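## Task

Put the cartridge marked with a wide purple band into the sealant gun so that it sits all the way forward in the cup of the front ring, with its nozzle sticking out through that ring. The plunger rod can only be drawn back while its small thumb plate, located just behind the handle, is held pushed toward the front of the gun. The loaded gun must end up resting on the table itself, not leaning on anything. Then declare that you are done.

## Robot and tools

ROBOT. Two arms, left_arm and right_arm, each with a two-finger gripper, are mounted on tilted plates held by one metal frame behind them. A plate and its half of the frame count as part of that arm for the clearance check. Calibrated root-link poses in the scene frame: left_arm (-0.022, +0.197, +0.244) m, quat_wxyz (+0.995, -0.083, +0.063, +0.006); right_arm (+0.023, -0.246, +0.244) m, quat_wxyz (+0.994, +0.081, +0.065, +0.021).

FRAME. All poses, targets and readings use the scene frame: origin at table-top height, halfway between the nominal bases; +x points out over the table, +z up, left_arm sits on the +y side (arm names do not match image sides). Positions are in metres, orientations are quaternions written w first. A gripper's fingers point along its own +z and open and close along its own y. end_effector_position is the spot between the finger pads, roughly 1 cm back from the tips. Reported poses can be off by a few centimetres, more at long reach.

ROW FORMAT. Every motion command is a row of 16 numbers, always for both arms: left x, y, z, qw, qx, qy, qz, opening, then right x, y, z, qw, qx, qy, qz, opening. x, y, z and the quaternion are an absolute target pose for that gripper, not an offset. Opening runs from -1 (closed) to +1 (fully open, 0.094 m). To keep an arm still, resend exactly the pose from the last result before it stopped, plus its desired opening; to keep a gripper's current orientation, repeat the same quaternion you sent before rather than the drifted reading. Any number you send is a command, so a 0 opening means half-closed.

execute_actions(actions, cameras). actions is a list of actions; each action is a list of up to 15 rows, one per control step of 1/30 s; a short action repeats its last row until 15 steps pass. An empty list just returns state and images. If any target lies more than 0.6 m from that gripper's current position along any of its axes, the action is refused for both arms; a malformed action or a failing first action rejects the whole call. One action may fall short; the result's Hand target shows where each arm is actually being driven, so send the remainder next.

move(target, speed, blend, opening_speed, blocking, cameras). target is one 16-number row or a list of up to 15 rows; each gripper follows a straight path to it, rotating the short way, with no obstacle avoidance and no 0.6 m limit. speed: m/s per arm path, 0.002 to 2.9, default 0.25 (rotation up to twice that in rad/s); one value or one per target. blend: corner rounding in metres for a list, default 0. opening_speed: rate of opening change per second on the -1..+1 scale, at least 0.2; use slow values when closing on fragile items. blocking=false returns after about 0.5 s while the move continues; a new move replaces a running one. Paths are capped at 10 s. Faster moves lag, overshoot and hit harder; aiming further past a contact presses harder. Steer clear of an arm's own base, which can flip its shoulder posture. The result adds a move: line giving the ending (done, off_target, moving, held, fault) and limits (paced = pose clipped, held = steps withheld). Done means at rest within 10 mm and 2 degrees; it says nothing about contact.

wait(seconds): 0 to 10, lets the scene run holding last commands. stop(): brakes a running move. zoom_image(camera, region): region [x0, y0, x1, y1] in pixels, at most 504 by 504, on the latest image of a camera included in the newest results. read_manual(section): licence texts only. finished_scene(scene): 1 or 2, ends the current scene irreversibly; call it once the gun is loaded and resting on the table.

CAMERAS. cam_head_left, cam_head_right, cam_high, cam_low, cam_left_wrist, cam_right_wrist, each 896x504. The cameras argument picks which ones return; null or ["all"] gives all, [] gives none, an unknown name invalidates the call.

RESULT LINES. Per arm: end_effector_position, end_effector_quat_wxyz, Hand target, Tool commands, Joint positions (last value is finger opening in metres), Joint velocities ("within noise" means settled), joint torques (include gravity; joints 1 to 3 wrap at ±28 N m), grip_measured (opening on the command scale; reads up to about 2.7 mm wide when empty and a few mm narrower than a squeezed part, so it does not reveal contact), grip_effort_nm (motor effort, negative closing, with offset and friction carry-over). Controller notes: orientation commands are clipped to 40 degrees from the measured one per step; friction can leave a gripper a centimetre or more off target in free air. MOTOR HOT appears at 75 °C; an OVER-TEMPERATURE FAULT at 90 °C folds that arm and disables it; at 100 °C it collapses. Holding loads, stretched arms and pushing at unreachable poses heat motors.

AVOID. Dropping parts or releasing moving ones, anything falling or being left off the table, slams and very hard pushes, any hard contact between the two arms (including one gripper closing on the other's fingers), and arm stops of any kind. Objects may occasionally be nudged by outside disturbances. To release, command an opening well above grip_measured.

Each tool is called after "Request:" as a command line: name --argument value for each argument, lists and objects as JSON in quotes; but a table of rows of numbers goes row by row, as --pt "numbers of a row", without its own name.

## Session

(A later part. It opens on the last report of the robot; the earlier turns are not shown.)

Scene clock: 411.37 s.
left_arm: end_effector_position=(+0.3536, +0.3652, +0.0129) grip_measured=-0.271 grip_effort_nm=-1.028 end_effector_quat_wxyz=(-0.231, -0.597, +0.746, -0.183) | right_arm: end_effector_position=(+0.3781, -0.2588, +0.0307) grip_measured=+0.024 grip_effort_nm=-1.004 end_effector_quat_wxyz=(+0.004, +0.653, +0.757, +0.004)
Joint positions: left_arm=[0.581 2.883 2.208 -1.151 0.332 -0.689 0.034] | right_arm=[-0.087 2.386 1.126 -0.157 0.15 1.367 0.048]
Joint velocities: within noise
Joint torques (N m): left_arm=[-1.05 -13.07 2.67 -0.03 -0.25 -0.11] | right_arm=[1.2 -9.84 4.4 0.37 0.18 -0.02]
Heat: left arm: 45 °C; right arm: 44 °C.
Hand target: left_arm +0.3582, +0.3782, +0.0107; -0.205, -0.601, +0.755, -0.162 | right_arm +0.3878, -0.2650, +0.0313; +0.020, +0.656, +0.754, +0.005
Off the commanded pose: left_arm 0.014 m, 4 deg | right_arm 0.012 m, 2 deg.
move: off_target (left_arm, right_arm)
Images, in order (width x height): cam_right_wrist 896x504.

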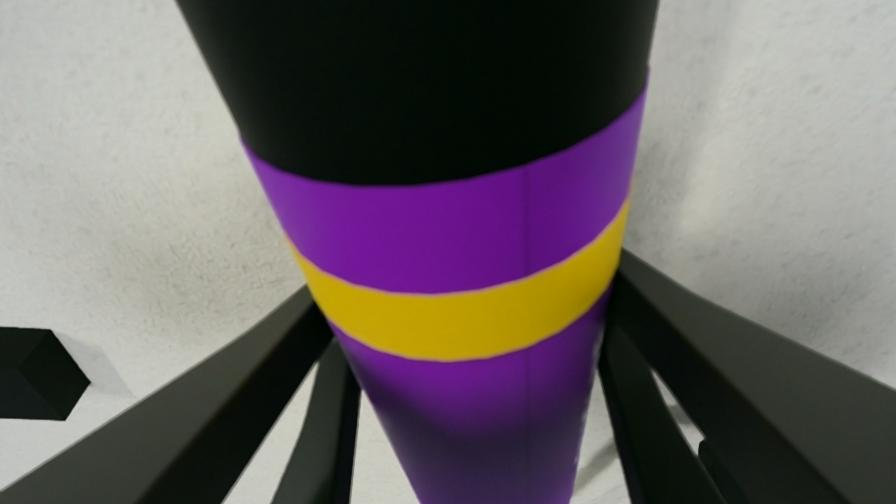

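Request:
move --pt "0.358 0.378 0.010 0.2025 0.6013 -0.7557 0.1611 -0.5 0.386 -0.265 0.023 0.01 0.6561 0.7547 0.0 -0.05" --speed '[0.03]' --cameras '["cam_right_wrist","cam_high","cam_low"]'

Request:
zoom_image --camera "cam_low" --region '[460, 180, 640, 290]'

Scene clock: 414.27 s.
left_arm: end_effector_position=(+0.3536, +0.3652, +0.0129) grip_measured=-0.271 grip_effort_nm=-1.028 end_effector_quat_wxyz=(-0.231, -0.597, +0.746, -0.183) | right_arm: end_effector_position=(+0.3803, -0.2601, +0.0244) grip_measured=+0.024 grip_effort_nm=-1.004 end_effector_quat_wxyz=(+0.003, +0.653, +0.758, +0.003)
Joint positions: left_arm=[0.581 2.883 2.208 -1.151 0.332 -0.689 0.034] | right_arm=[-0.093 2.412 1.149 -0.157 0.15 1.36 0.048]
Joint velocities: within noise
Joint torques (N m): left_arm=[-1.17 -13.16 2.71 -0.01 -0.27 -0.07] | right_arm=[1.25 -9.48 4.6 0.24 0.14 0.06]
Heat: left arm: 45 °C; right arm: 44 °C.
Hand target: left_arm +0.3582, +0.3782, +0.0107; -0.205, -0.601, +0.755, -0.162 | right_arm +0.3859, -0.2650, +0.0231; +0.010, +0.656, +0.755, +0.000
Off the commanded pose: left_arm 0.014 m, 4 deg | right_arm 0.008 m, 1 deg.
move: off_target (left_arm)
Images, in order (width x height): cam_high 896x504, cam_low 896x504, cam_right_wrist 896x504.

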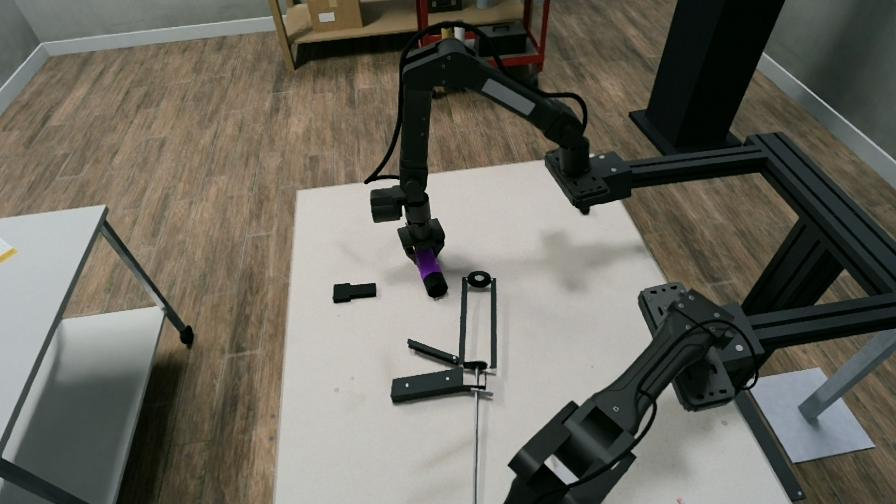

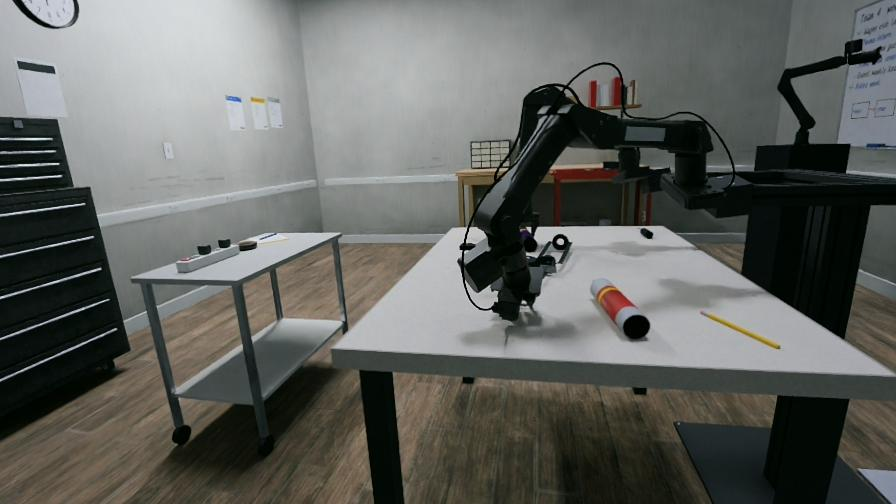

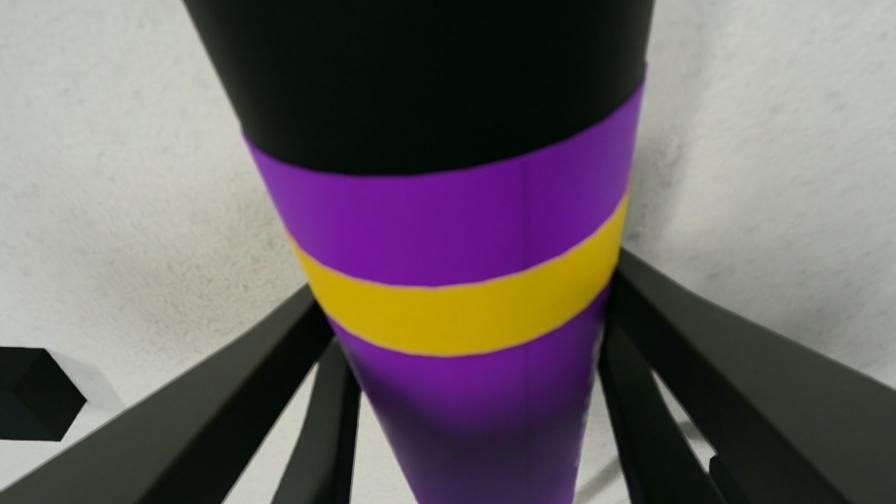

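Scaled by 2.800 from the camera's 896x504 image, which has a finer 1280x720 frame.

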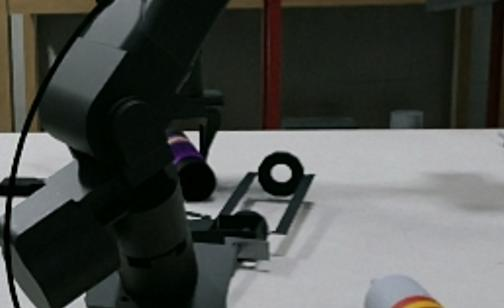

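Request:
move --pt "0.358 0.378 0.010 0.2025 0.6013 -0.7557 0.1611 -0.5 0.386 -0.265 0.023 0.01 0.6561 0.7547 0.0 0.8" --pt "0.358 0.378 0.010 0.2025 0.6013 -0.7557 0.1611 -0.5 0.386 -0.265 0.14 0.0 0.6561 0.7547 0.0 0.8" --pt "0.358 0.378 0.010 0.2025 0.6013 -0.7557 0.1611 -0.5 0.384 -0.25 0.16 0.0 -0.0698 0.9976 0.0 0.8" --pt "0.358 0.378 0.010 0.2025 0.6013 -0.7557 0.1611 -0.5 0.380 -0.24 0.12 0.0 -0.7547 0.6561 0.0 0.8" --speed '[0.05,0.15,0.6,0.6]' --opening_speed 0.8 --cameras '["cam_right_wrist","cam_high"]'

Scene clock: 427.27 s.
left_arm: end_effector_position=(+0.3536, +0.3652, +0.0129) grip_measured=-0.271 grip_effort_nm=-1.018 end_effector_quat_wxyz=(-0.231, -0.597, +0.746, -0.183) | right_arm: end_effector_position=(+0.3820, -0.2462, +0.1242) grip_measured=+0.797 grip_effort_nm=0.159 end_effector_quat_wxyz=(+0.002, +0.749, -0.663, +0.004)
Joint positions: left_arm=[0.581 2.883 2.208 -1.151 0.332 -0.689 0.034] | right_arm=[-0.004 2.102 1.115 -0.452 0.172 -1.665 0.084]
Joint velocities: within noise
Joint torques (N m): left_arm=[-0.99 -13.11 2.69 -0.04 -0.3 -0.13] | right_arm=[2.69 -8.49 3.82 0.37 -0.06 -0.07]
Heat: left arm: 46 °C; right arm: 44 °C.
Hand target: left_arm +0.3582, +0.3782, +0.0107; -0.205, -0.601, +0.755, -0.162 | right_arm +0.3799, -0.2401, +0.1201; +0.000, +0.755, -0.656, +0.000
Off the commanded pose: left_arm 0.014 m, 4 deg | right_arm 0.008 m, 1 deg.
move: off_target (left_arm)
Images, in order (width x height): cam_high 896x504, cam_right_wrist 896x504.

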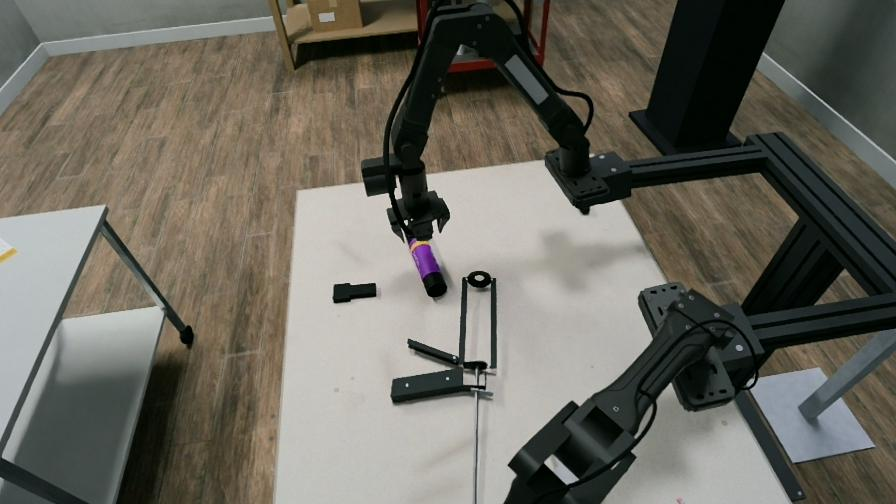

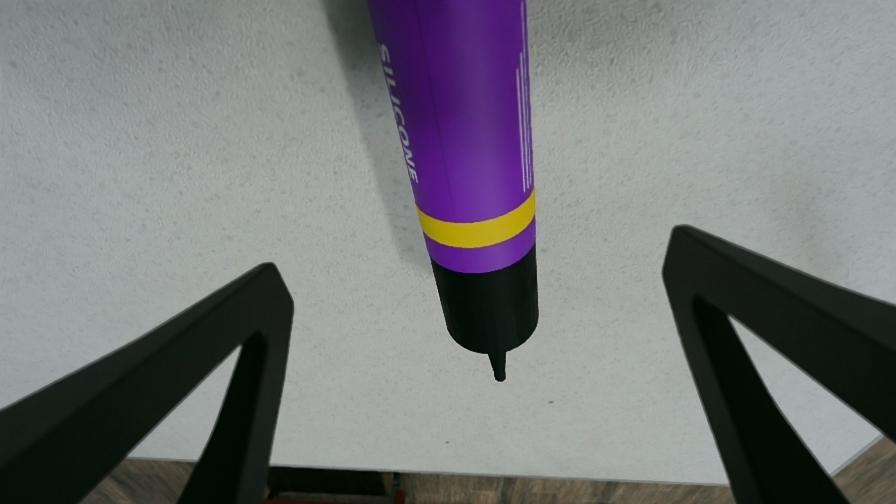

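Request:
move --pt "0.358 0.378 0.010 0.2025 0.6013 -0.7557 0.1611 -0.5 0.387 -0.238 0.065 0.0 -0.7547 0.6561 0.0 0.8" --speed '[0.15]' --cameras '["cam_right_wrist","cam_high"]'

Scene clock: 437.73 s.
left_arm: end_effector_position=(+0.3536, +0.3652, +0.0129) grip_measured=-0.271 grip_effort_nm=-1.028 end_effector_quat_wxyz=(-0.231, -0.597, +0.746, -0.183) | right_arm: end_effector_position=(+0.3806, -0.2369, +0.0678) grip_measured=+0.797 grip_effort_nm=0.164 end_effector_quat_wxyz=(+0.008, +0.756, -0.654, -0.002)
Joint positions: left_arm=[0.581 2.883 2.208 -1.151 0.332 -0.689 0.034] | right_arm=[-0.004 2.29 1.143 -0.309 0.172 -1.686 0.084]
Joint velocities: within noise
Joint torques (N m): left_arm=[-1.16 -13.22 2.99 -0.03 -0.24 -0.11] | right_arm=[1.1 -9.05 4.85 0.4 -0.08 -0.06]
Heat: left arm: 46 °C; right arm: 44 °C.
Hand target: left_arm +0.3582, +0.3782, +0.0107; -0.204, -0.601, +0.755, -0.162 | right_arm +0.3870, -0.2380, +0.0652; +0.000, +0.755, -0.656, +0.000
Off the commanded pose: left_arm 0.014 m, 4 deg | right_arm 0.007 m, 1 deg.
move: off_target (left_arm)
Images, in order (width x height): cam_high 896x504, cam_right_wrist 896x504.

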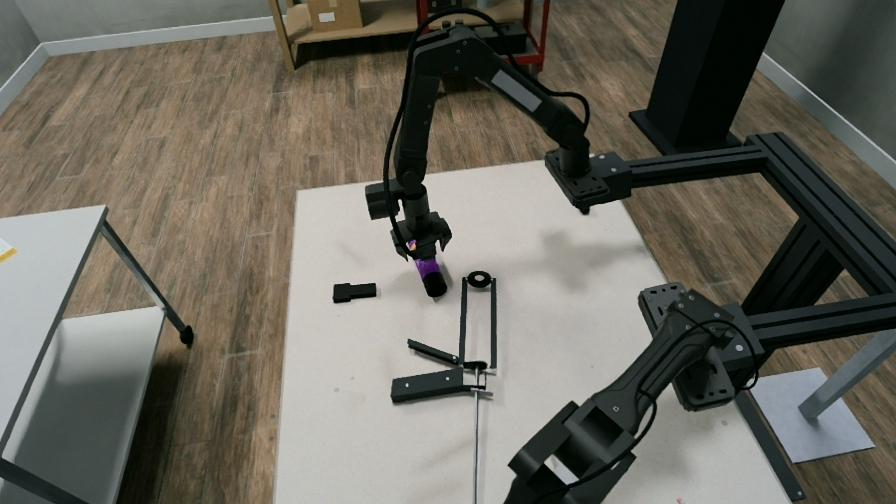

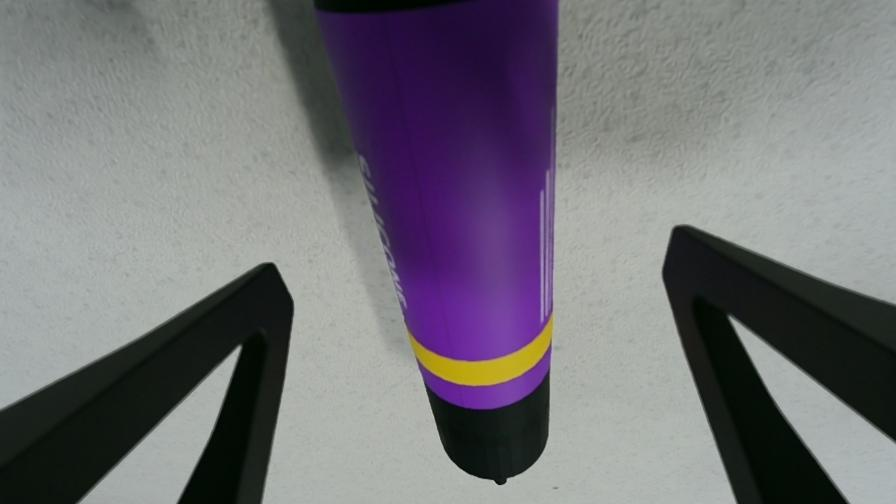

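Request:
move --pt "0.358 0.378 0.010 0.2025 0.6013 -0.7557 0.1611 -0.5 0.389 -0.238 0.027 0.0 -0.7547 0.6561 0.0 0.8" --pt "0.358 0.378 0.010 0.2025 0.6013 -0.7557 0.1611 -0.5 0.389 -0.238 0.027 0.0 -0.7547 0.6561 0.0 0.0" --speed '[0.1,0.1]' --opening_speed 0.6 --cameras '["cam_right_wrist","cam_high"]'

Scene clock: 445.20 s.
left_arm: end_effector_position=(+0.3536, +0.3652, +0.0129) grip_measured=-0.271 grip_effort_nm=-1.033 end_effector_quat_wxyz=(-0.231, -0.597, +0.746, -0.183) | right_arm: end_effector_position=(+0.3844, -0.2380, +0.0305) grip_measured=+0.015 grip_effort_nm=-0.906 end_effector_quat_wxyz=(+0.008, +0.756, -0.655, +0.000)
Joint positions: left_arm=[0.581 2.883 2.208 -1.151 0.332 -0.689 0.034] | right_arm=[-0.023 2.419 1.189 -0.219 0.172 -1.704 0.048]
Joint velocities: within noise
Joint torques (N m): left_arm=[-1.14 -13.11 2.76 -0.02 -0.25 -0.1] | right_arm=[1.28 -9.21 4.29 0.32 -0.1 -0.04]
Heat: left arm: 46 °C; right arm: 44 °C.
Hand target: left_arm +0.3582, +0.3782, +0.0107; -0.204, -0.601, +0.755, -0.162 | right_arm +0.3888, -0.2380, +0.0271; +0.000, +0.755, -0.656, +0.000
Off the commanded pose: left_arm 0.014 m, 4 deg | right_arm 0.006 m, 1 deg.
move: off_target (left_arm)
Images, in order (width x height): cam_high 896x504, cam_right_wrist 896x504.

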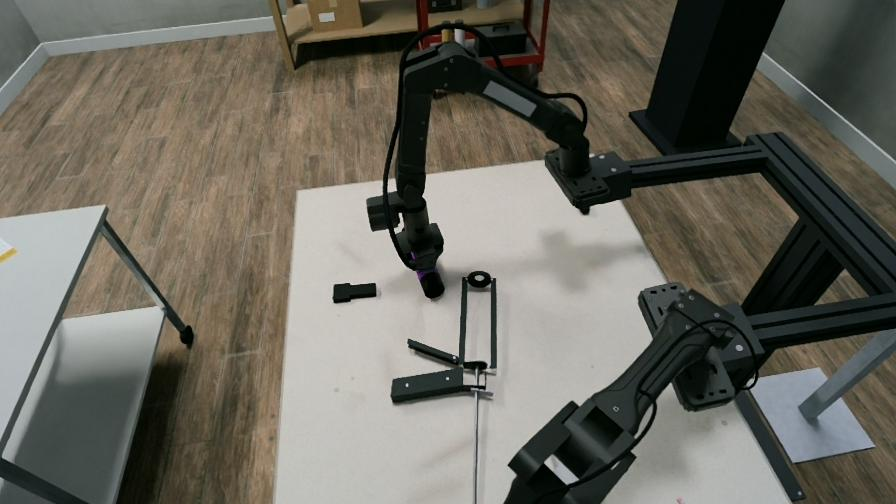

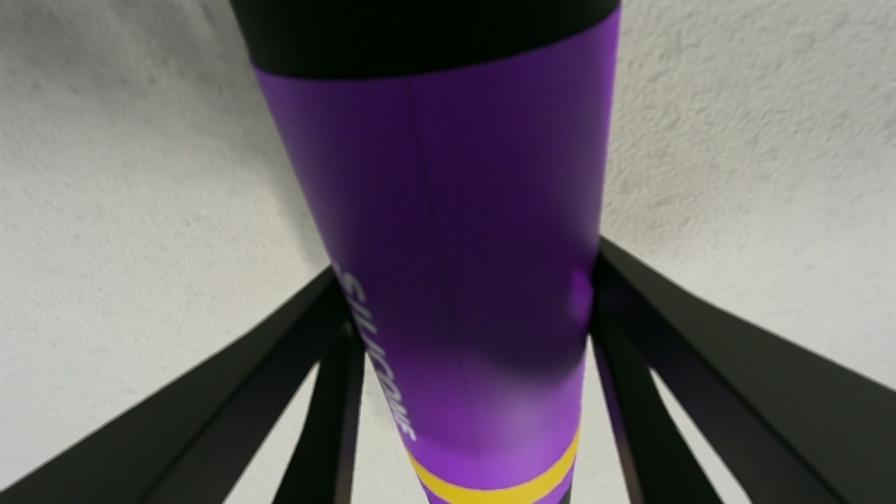

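Request:
move --pt "0.358 0.378 0.010 0.2025 0.6013 -0.7557 0.1611 -0.5 0.389 -0.238 0.13 0.0 -0.7547 0.6561 0.0 -0.08" --pt "0.358 0.378 0.010 0.2025 0.6013 -0.7557 0.1611 -0.5 0.34 -0.06 0.19 0.1362 -0.6110 0.7724 0.1077 -0.08" --pt "0.358 0.378 0.010 0.2025 0.6013 -0.7557 0.1611 -0.5 0.317 0.068 0.150 0.1362 -0.6110 0.7724 0.1077 -0.08" --speed '[0.1,0.2,0.15]'

Scene clock: 487.77 s.
left_arm: end_effector_position=(+0.3536, +0.3652, +0.0129) grip_measured=-0.271 grip_effort_nm=-1.028 end_effector_quat_wxyz=(-0.231, -0.597, +0.746, -0.183) | right_arm: end_effector_position=(+0.3038, +0.0492, +0.1401) grip_measured=+0.009 grip_effort_nm=-1.009 end_effector_quat_wxyz=(+0.104, -0.614, +0.776, +0.101)
Joint positions: left_arm=[0.581 2.883 2.208 -1.151 0.332 -0.689 0.034] | right_arm=[0.72 2.258 1.164 -0.264 0.021 -0.603 0.047]
Joint velocities: within noise
Joint torques (N m): left_arm=[-1.03 -13.18 2.78 -0.02 -0.29 -0.08] | right_arm=[3.49 -10.09 7.72 1.02 -0.15 0.1]
Heat: left arm: 48 °C; right arm: 44 °C.
Hand target: left_arm +0.3582, +0.3782, +0.0107; -0.204, -0.601, +0.755, -0.162 | right_arm +0.3165, +0.0673, +0.1511; +0.136, -0.611, +0.772, +0.108
Off the commanded pose: left_arm 0.014 m, 4 deg | right_arm 0.025 m, 4 deg.
move: off_target (left_arm, right_arm)

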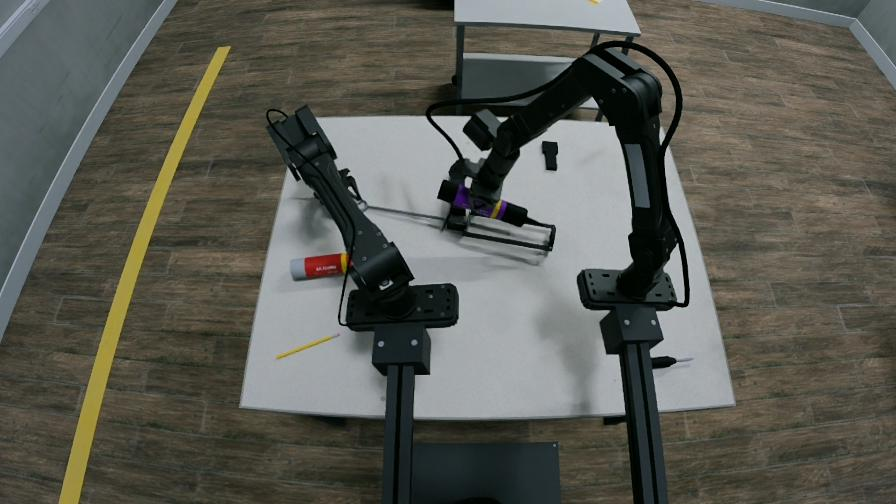

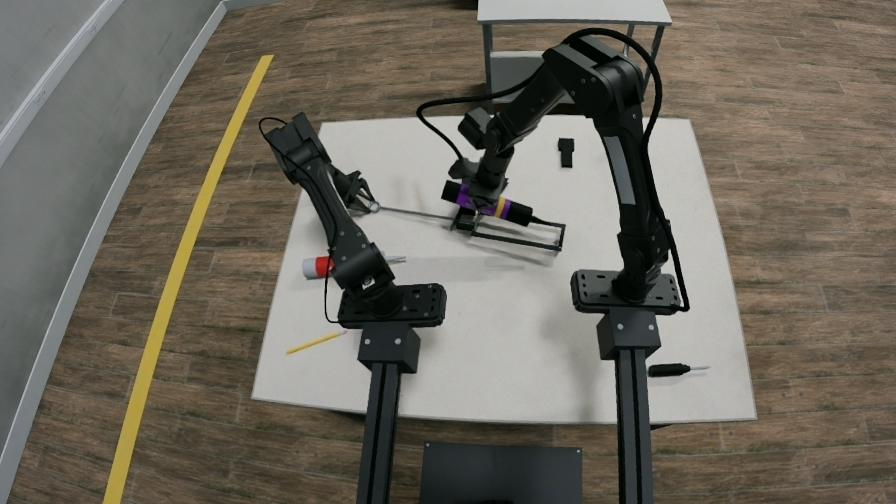

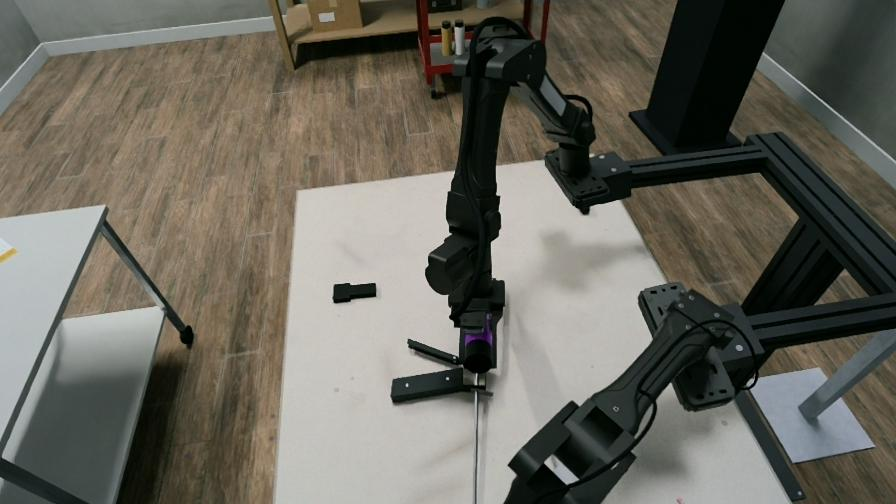

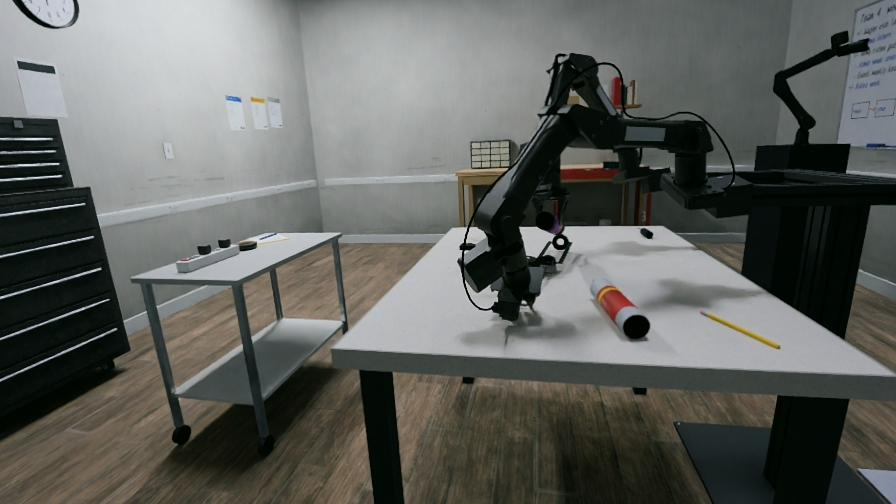

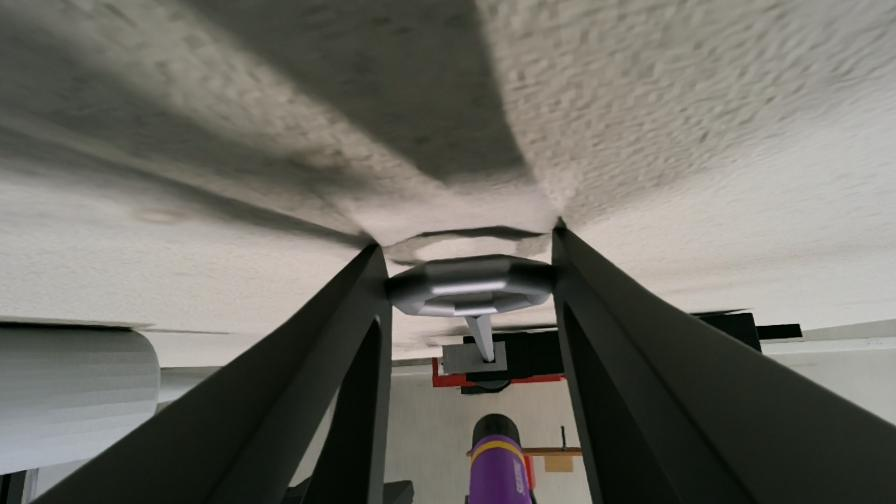

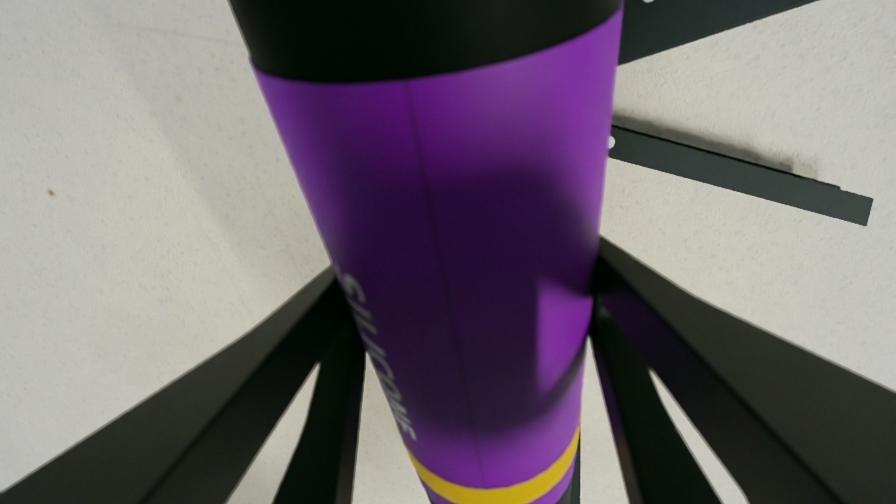

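Request:
zoom_image --camera "cam_head_left" --region '[420, 150, 600, 270]'

Request:
zoom_image --camera "cam_head_right" --region '[420, 150, 600, 270]'

Request:
zoom_image --camera "cam_low" --region '[500, 190, 620, 270]'

Request:
zoom_image --camera "cam_left_wrist" --region '[380, 300, 620, 504]'

Scaled by 2.800 from the camera's 896x504 image, which has a finer 1280x720 frame.

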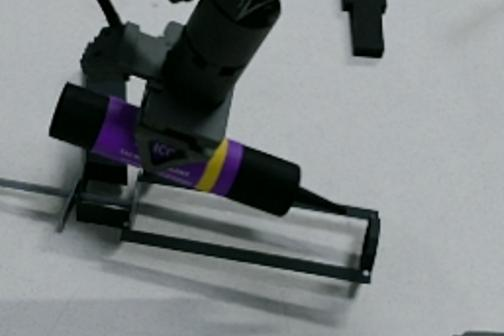

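Scaled by 2.800 from the camera's 896x504 image, which has a finer 1280x720 frame.

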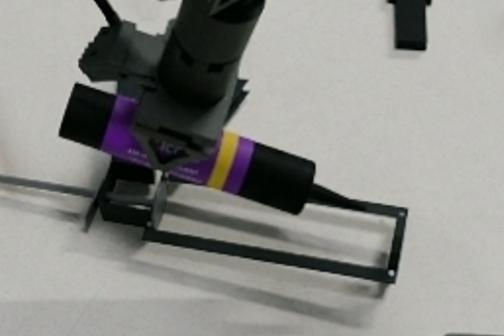

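Scaled by 4.200 from the camera's 896x504 image, which has a finer 1280x720 frame.

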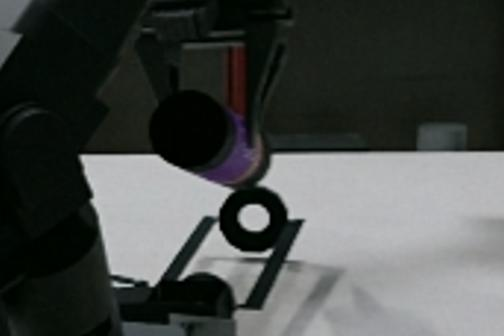

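Scaled by 2.100 from the camera's 896x504 image, which has a finer 1280x720 frame.

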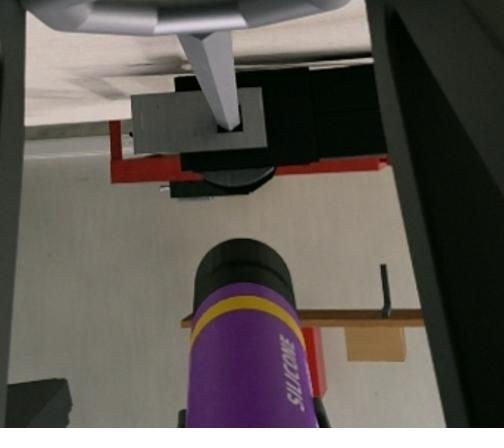

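Request:
move --pt "0.358 0.378 0.010 0.2025 0.6013 -0.7557 0.1611 -0.5 0.324 0.074 0.128 0.1564 -0.6079 0.7685 0.1237 -0.08" --speed '[0.1]' --cameras '["cam_head_left","cam_head_right","cam_low","cam_left_wrist"]'

Request:
zoom_image --camera "cam_head_left" --region '[420, 150, 600, 270]'

Request:
zoom_image --camera "cam_head_right" --region '[420, 150, 600, 270]'

Request:
zoom_image --camera "cam_low" --region '[500, 190, 620, 270]'

Request:
zoom_image --camera "cam_left_wrist" --region '[380, 300, 620, 504]'

Scene clock: 498.13 s.
left_arm: end_effector_position=(+0.3536, +0.3652, +0.0129) grip_measured=-0.271 grip_effort_nm=-1.033 end_effector_quat_wxyz=(-0.231, -0.597, +0.746, -0.183) | right_arm: end_effector_position=(+0.3105, +0.0567, +0.1197) grip_measured=+0.009 grip_effort_nm=-1.009 end_effector_quat_wxyz=(+0.124, -0.612, +0.774, +0.107)
Joint positions: left_arm=[0.581 2.883 2.208 -1.151 0.332 -0.689 0.034] | right_arm=[0.706 2.326 1.164 -0.156 0.01 -0.617 0.047]
Joint velocities: within noise
Joint torques (N m): left_arm=[-1.02 -13.09 2.69 -0.03 -0.24 -0.09] | right_arm=[2.3 -10.28 6.75 1.22 -0.39 -0.05]
Heat: left arm: 49 °C; right arm: 45 °C.
Hand target: left_arm +0.3582, +0.3782, +0.0107; -0.204, -0.601, +0.755, -0.162 | right_arm +0.3236, +0.0732, +0.1291; +0.156, -0.608, +0.768, +0.123
Off the commanded pose: left_arm 0.014 m, 4 deg | right_arm 0.023 m, 4 deg.
move: off_target (left_arm, right_arm)
Images, in order (width x height): cam_head_left 896x504, cam_head_right 896x504, cam_low 896x504, cam_left_wrist 896x504.

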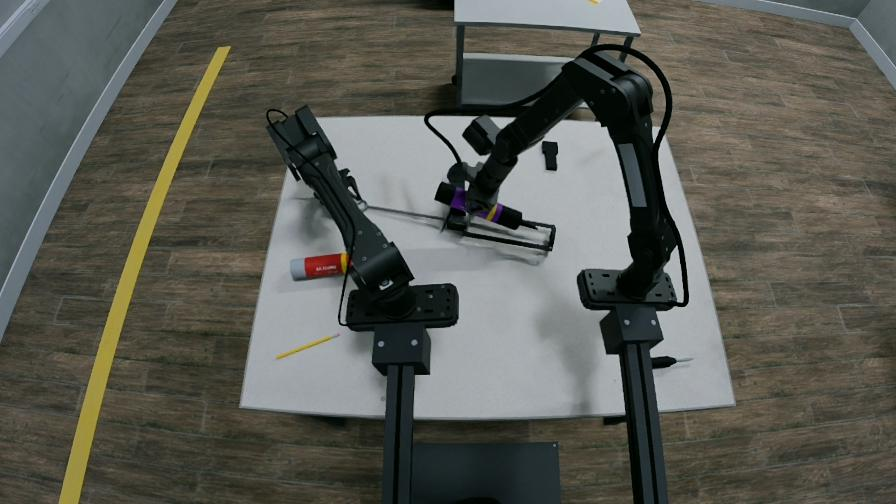

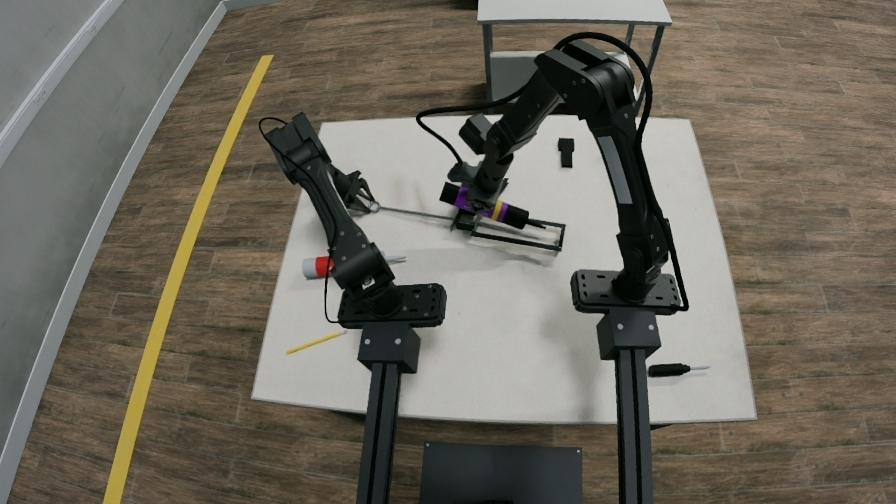

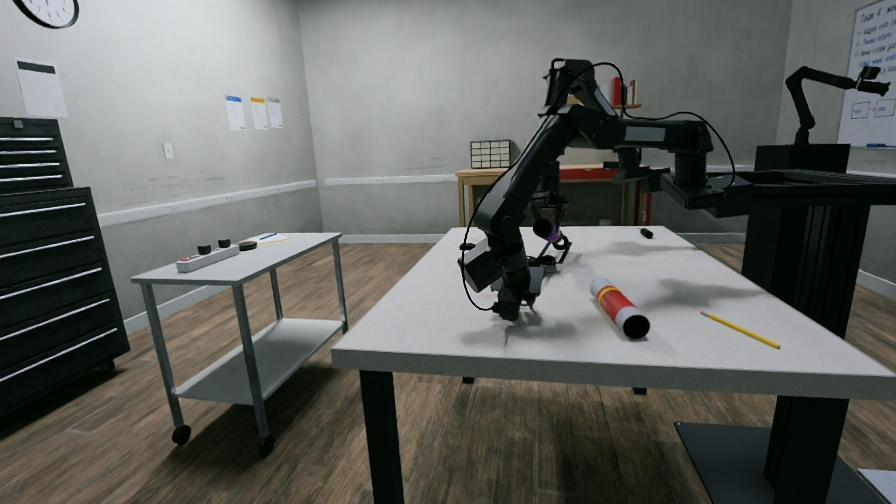

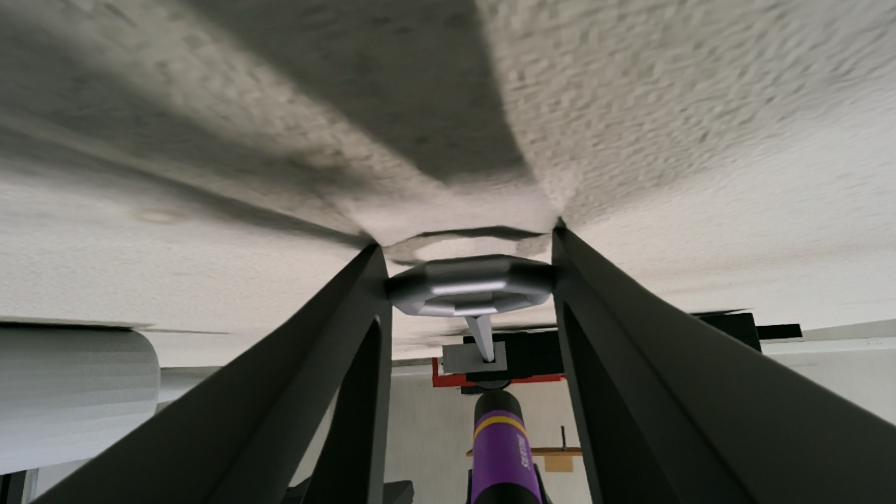

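Scaled by 2.800 from the camera's 896x504 image, which has a finer 1280x720 frame.

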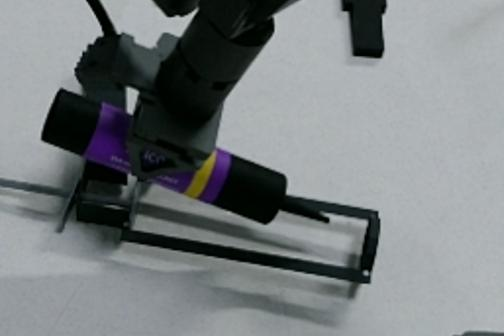

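Scaled by 2.800 from the camera's 896x504 image, which has a finer 1280x720 frame.

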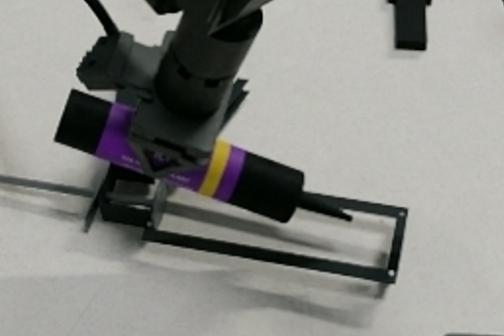

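Scaled by 4.200 from the camera's 896x504 image, which has a finer 1280x720 frame.

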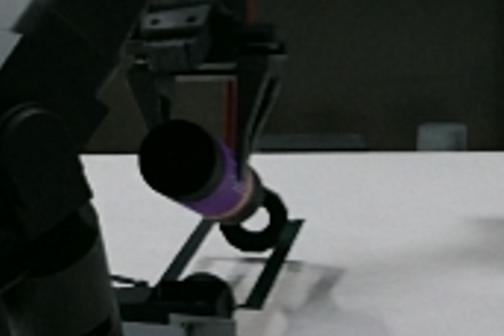

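Scaled by 2.100 from the camera's 896x504 image, which has a finer 1280x720 frame.

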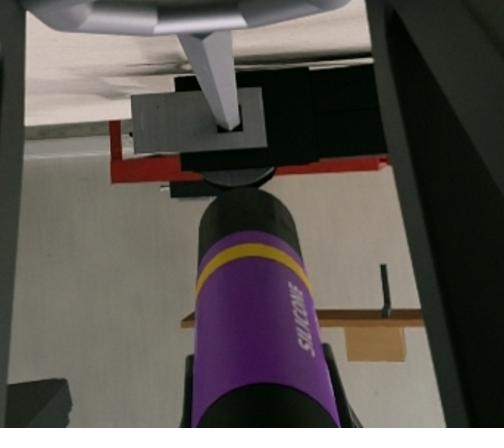

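Request:
move --pt "0.358 0.378 0.010 0.2025 0.6013 -0.7557 0.1611 -0.5 0.3155 0.034 0.109 0.1564 -0.6079 0.7685 0.1237 -0.08" --speed '[0.07]' --cameras '["cam_head_left","cam_head_right","cam_low","cam_left_wrist"]'

Request:
zoom_image --camera "cam_head_left" --region '[420, 150, 600, 270]'

Request:
zoom_image --camera "cam_head_right" --region '[420, 150, 600, 270]'

Request:
zoom_image --camera "cam_low" --region '[500, 190, 620, 270]'

Scene clock: 512.87 s.
left_arm: end_effector_position=(+0.3536, +0.3652, +0.0129) grip_measured=-0.271 grip_effort_nm=-1.033 end_effector_quat_wxyz=(-0.231, -0.597, +0.746, -0.183) | right_arm: end_effector_position=(+0.3024, +0.0197, +0.0951) grip_measured=+0.009 grip_effort_nm=-1.004 end_effector_quat_wxyz=(+0.120, -0.612, +0.774, +0.108)
Joint positions: left_arm=[0.581 2.883 2.208 -1.151 0.332 -0.689 0.034] | right_arm=[0.628 2.326 1.028 -0.028 -0.012 -0.691 0.047]
Joint velocities: within noise
Joint torques (N m): left_arm=[-1.01 -13.14 2.85 -0.03 -0.26 -0.12] | right_arm=[2.21 -11.96 4.12 1.15 -0.43 -0.03]
Heat: left arm: 49 °C; right arm: 47 °C.
Hand target: left_arm +0.3582, +0.3782, +0.0107; -0.204, -0.601, +0.755, -0.162 | right_arm +0.3153, +0.0335, +0.1096; +0.156, -0.609, +0.768, +0.123
Off the commanded pose: left_arm 0.014 m, 4 deg | right_arm 0.024 m, 5 deg.
move: off_target (left_arm, right_arm)
Images, in order (width x height): cam_head_left 896x504, cam_head_right 896x504, cam_low 896x504, cam_left_wrist 896x504.

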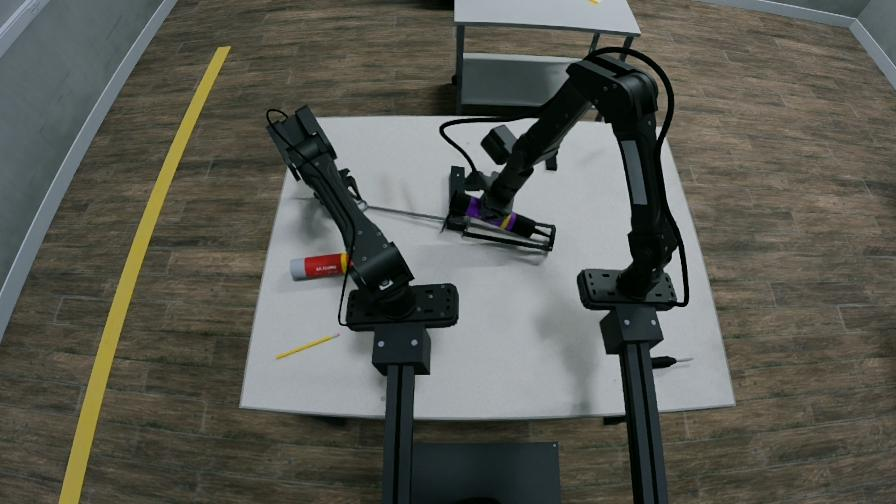

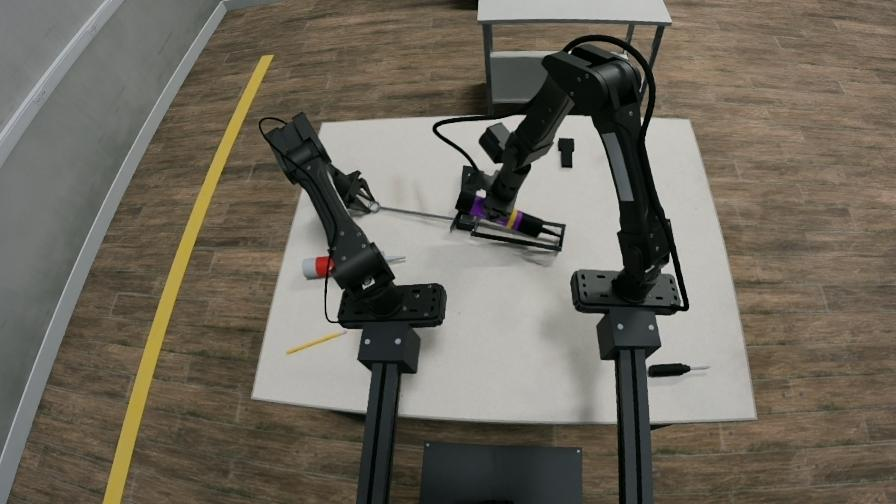

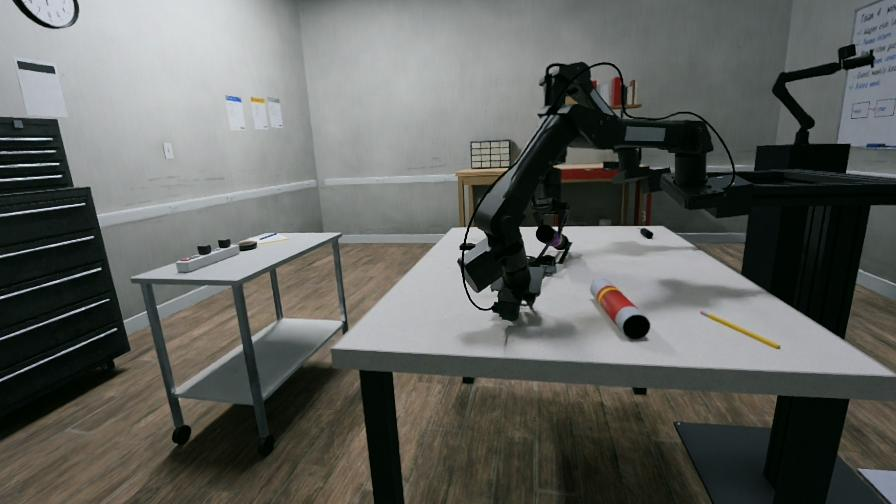

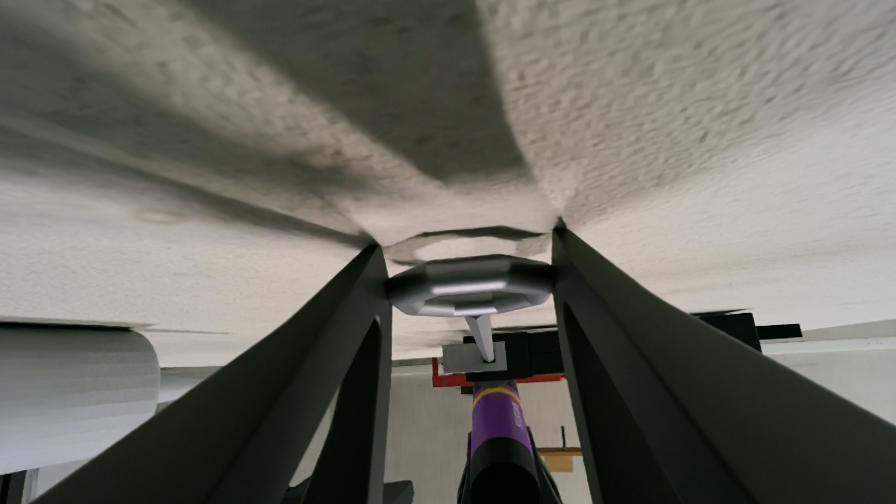

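Scaled by 2.800 from the camera's 896x504 image, which has a finer 1280x720 frame.

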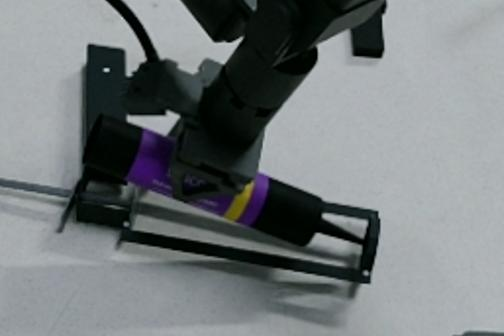

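Scaled by 2.800 from the camera's 896x504 image, which has a finer 1280x720 frame.

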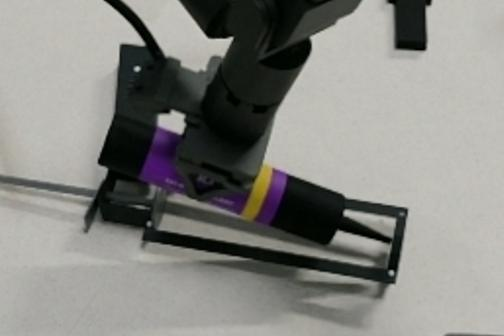

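Scaled by 4.200 from the camera's 896x504 image, which has a finer 1280x720 frame.

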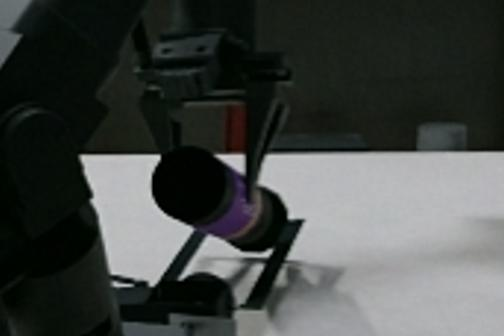

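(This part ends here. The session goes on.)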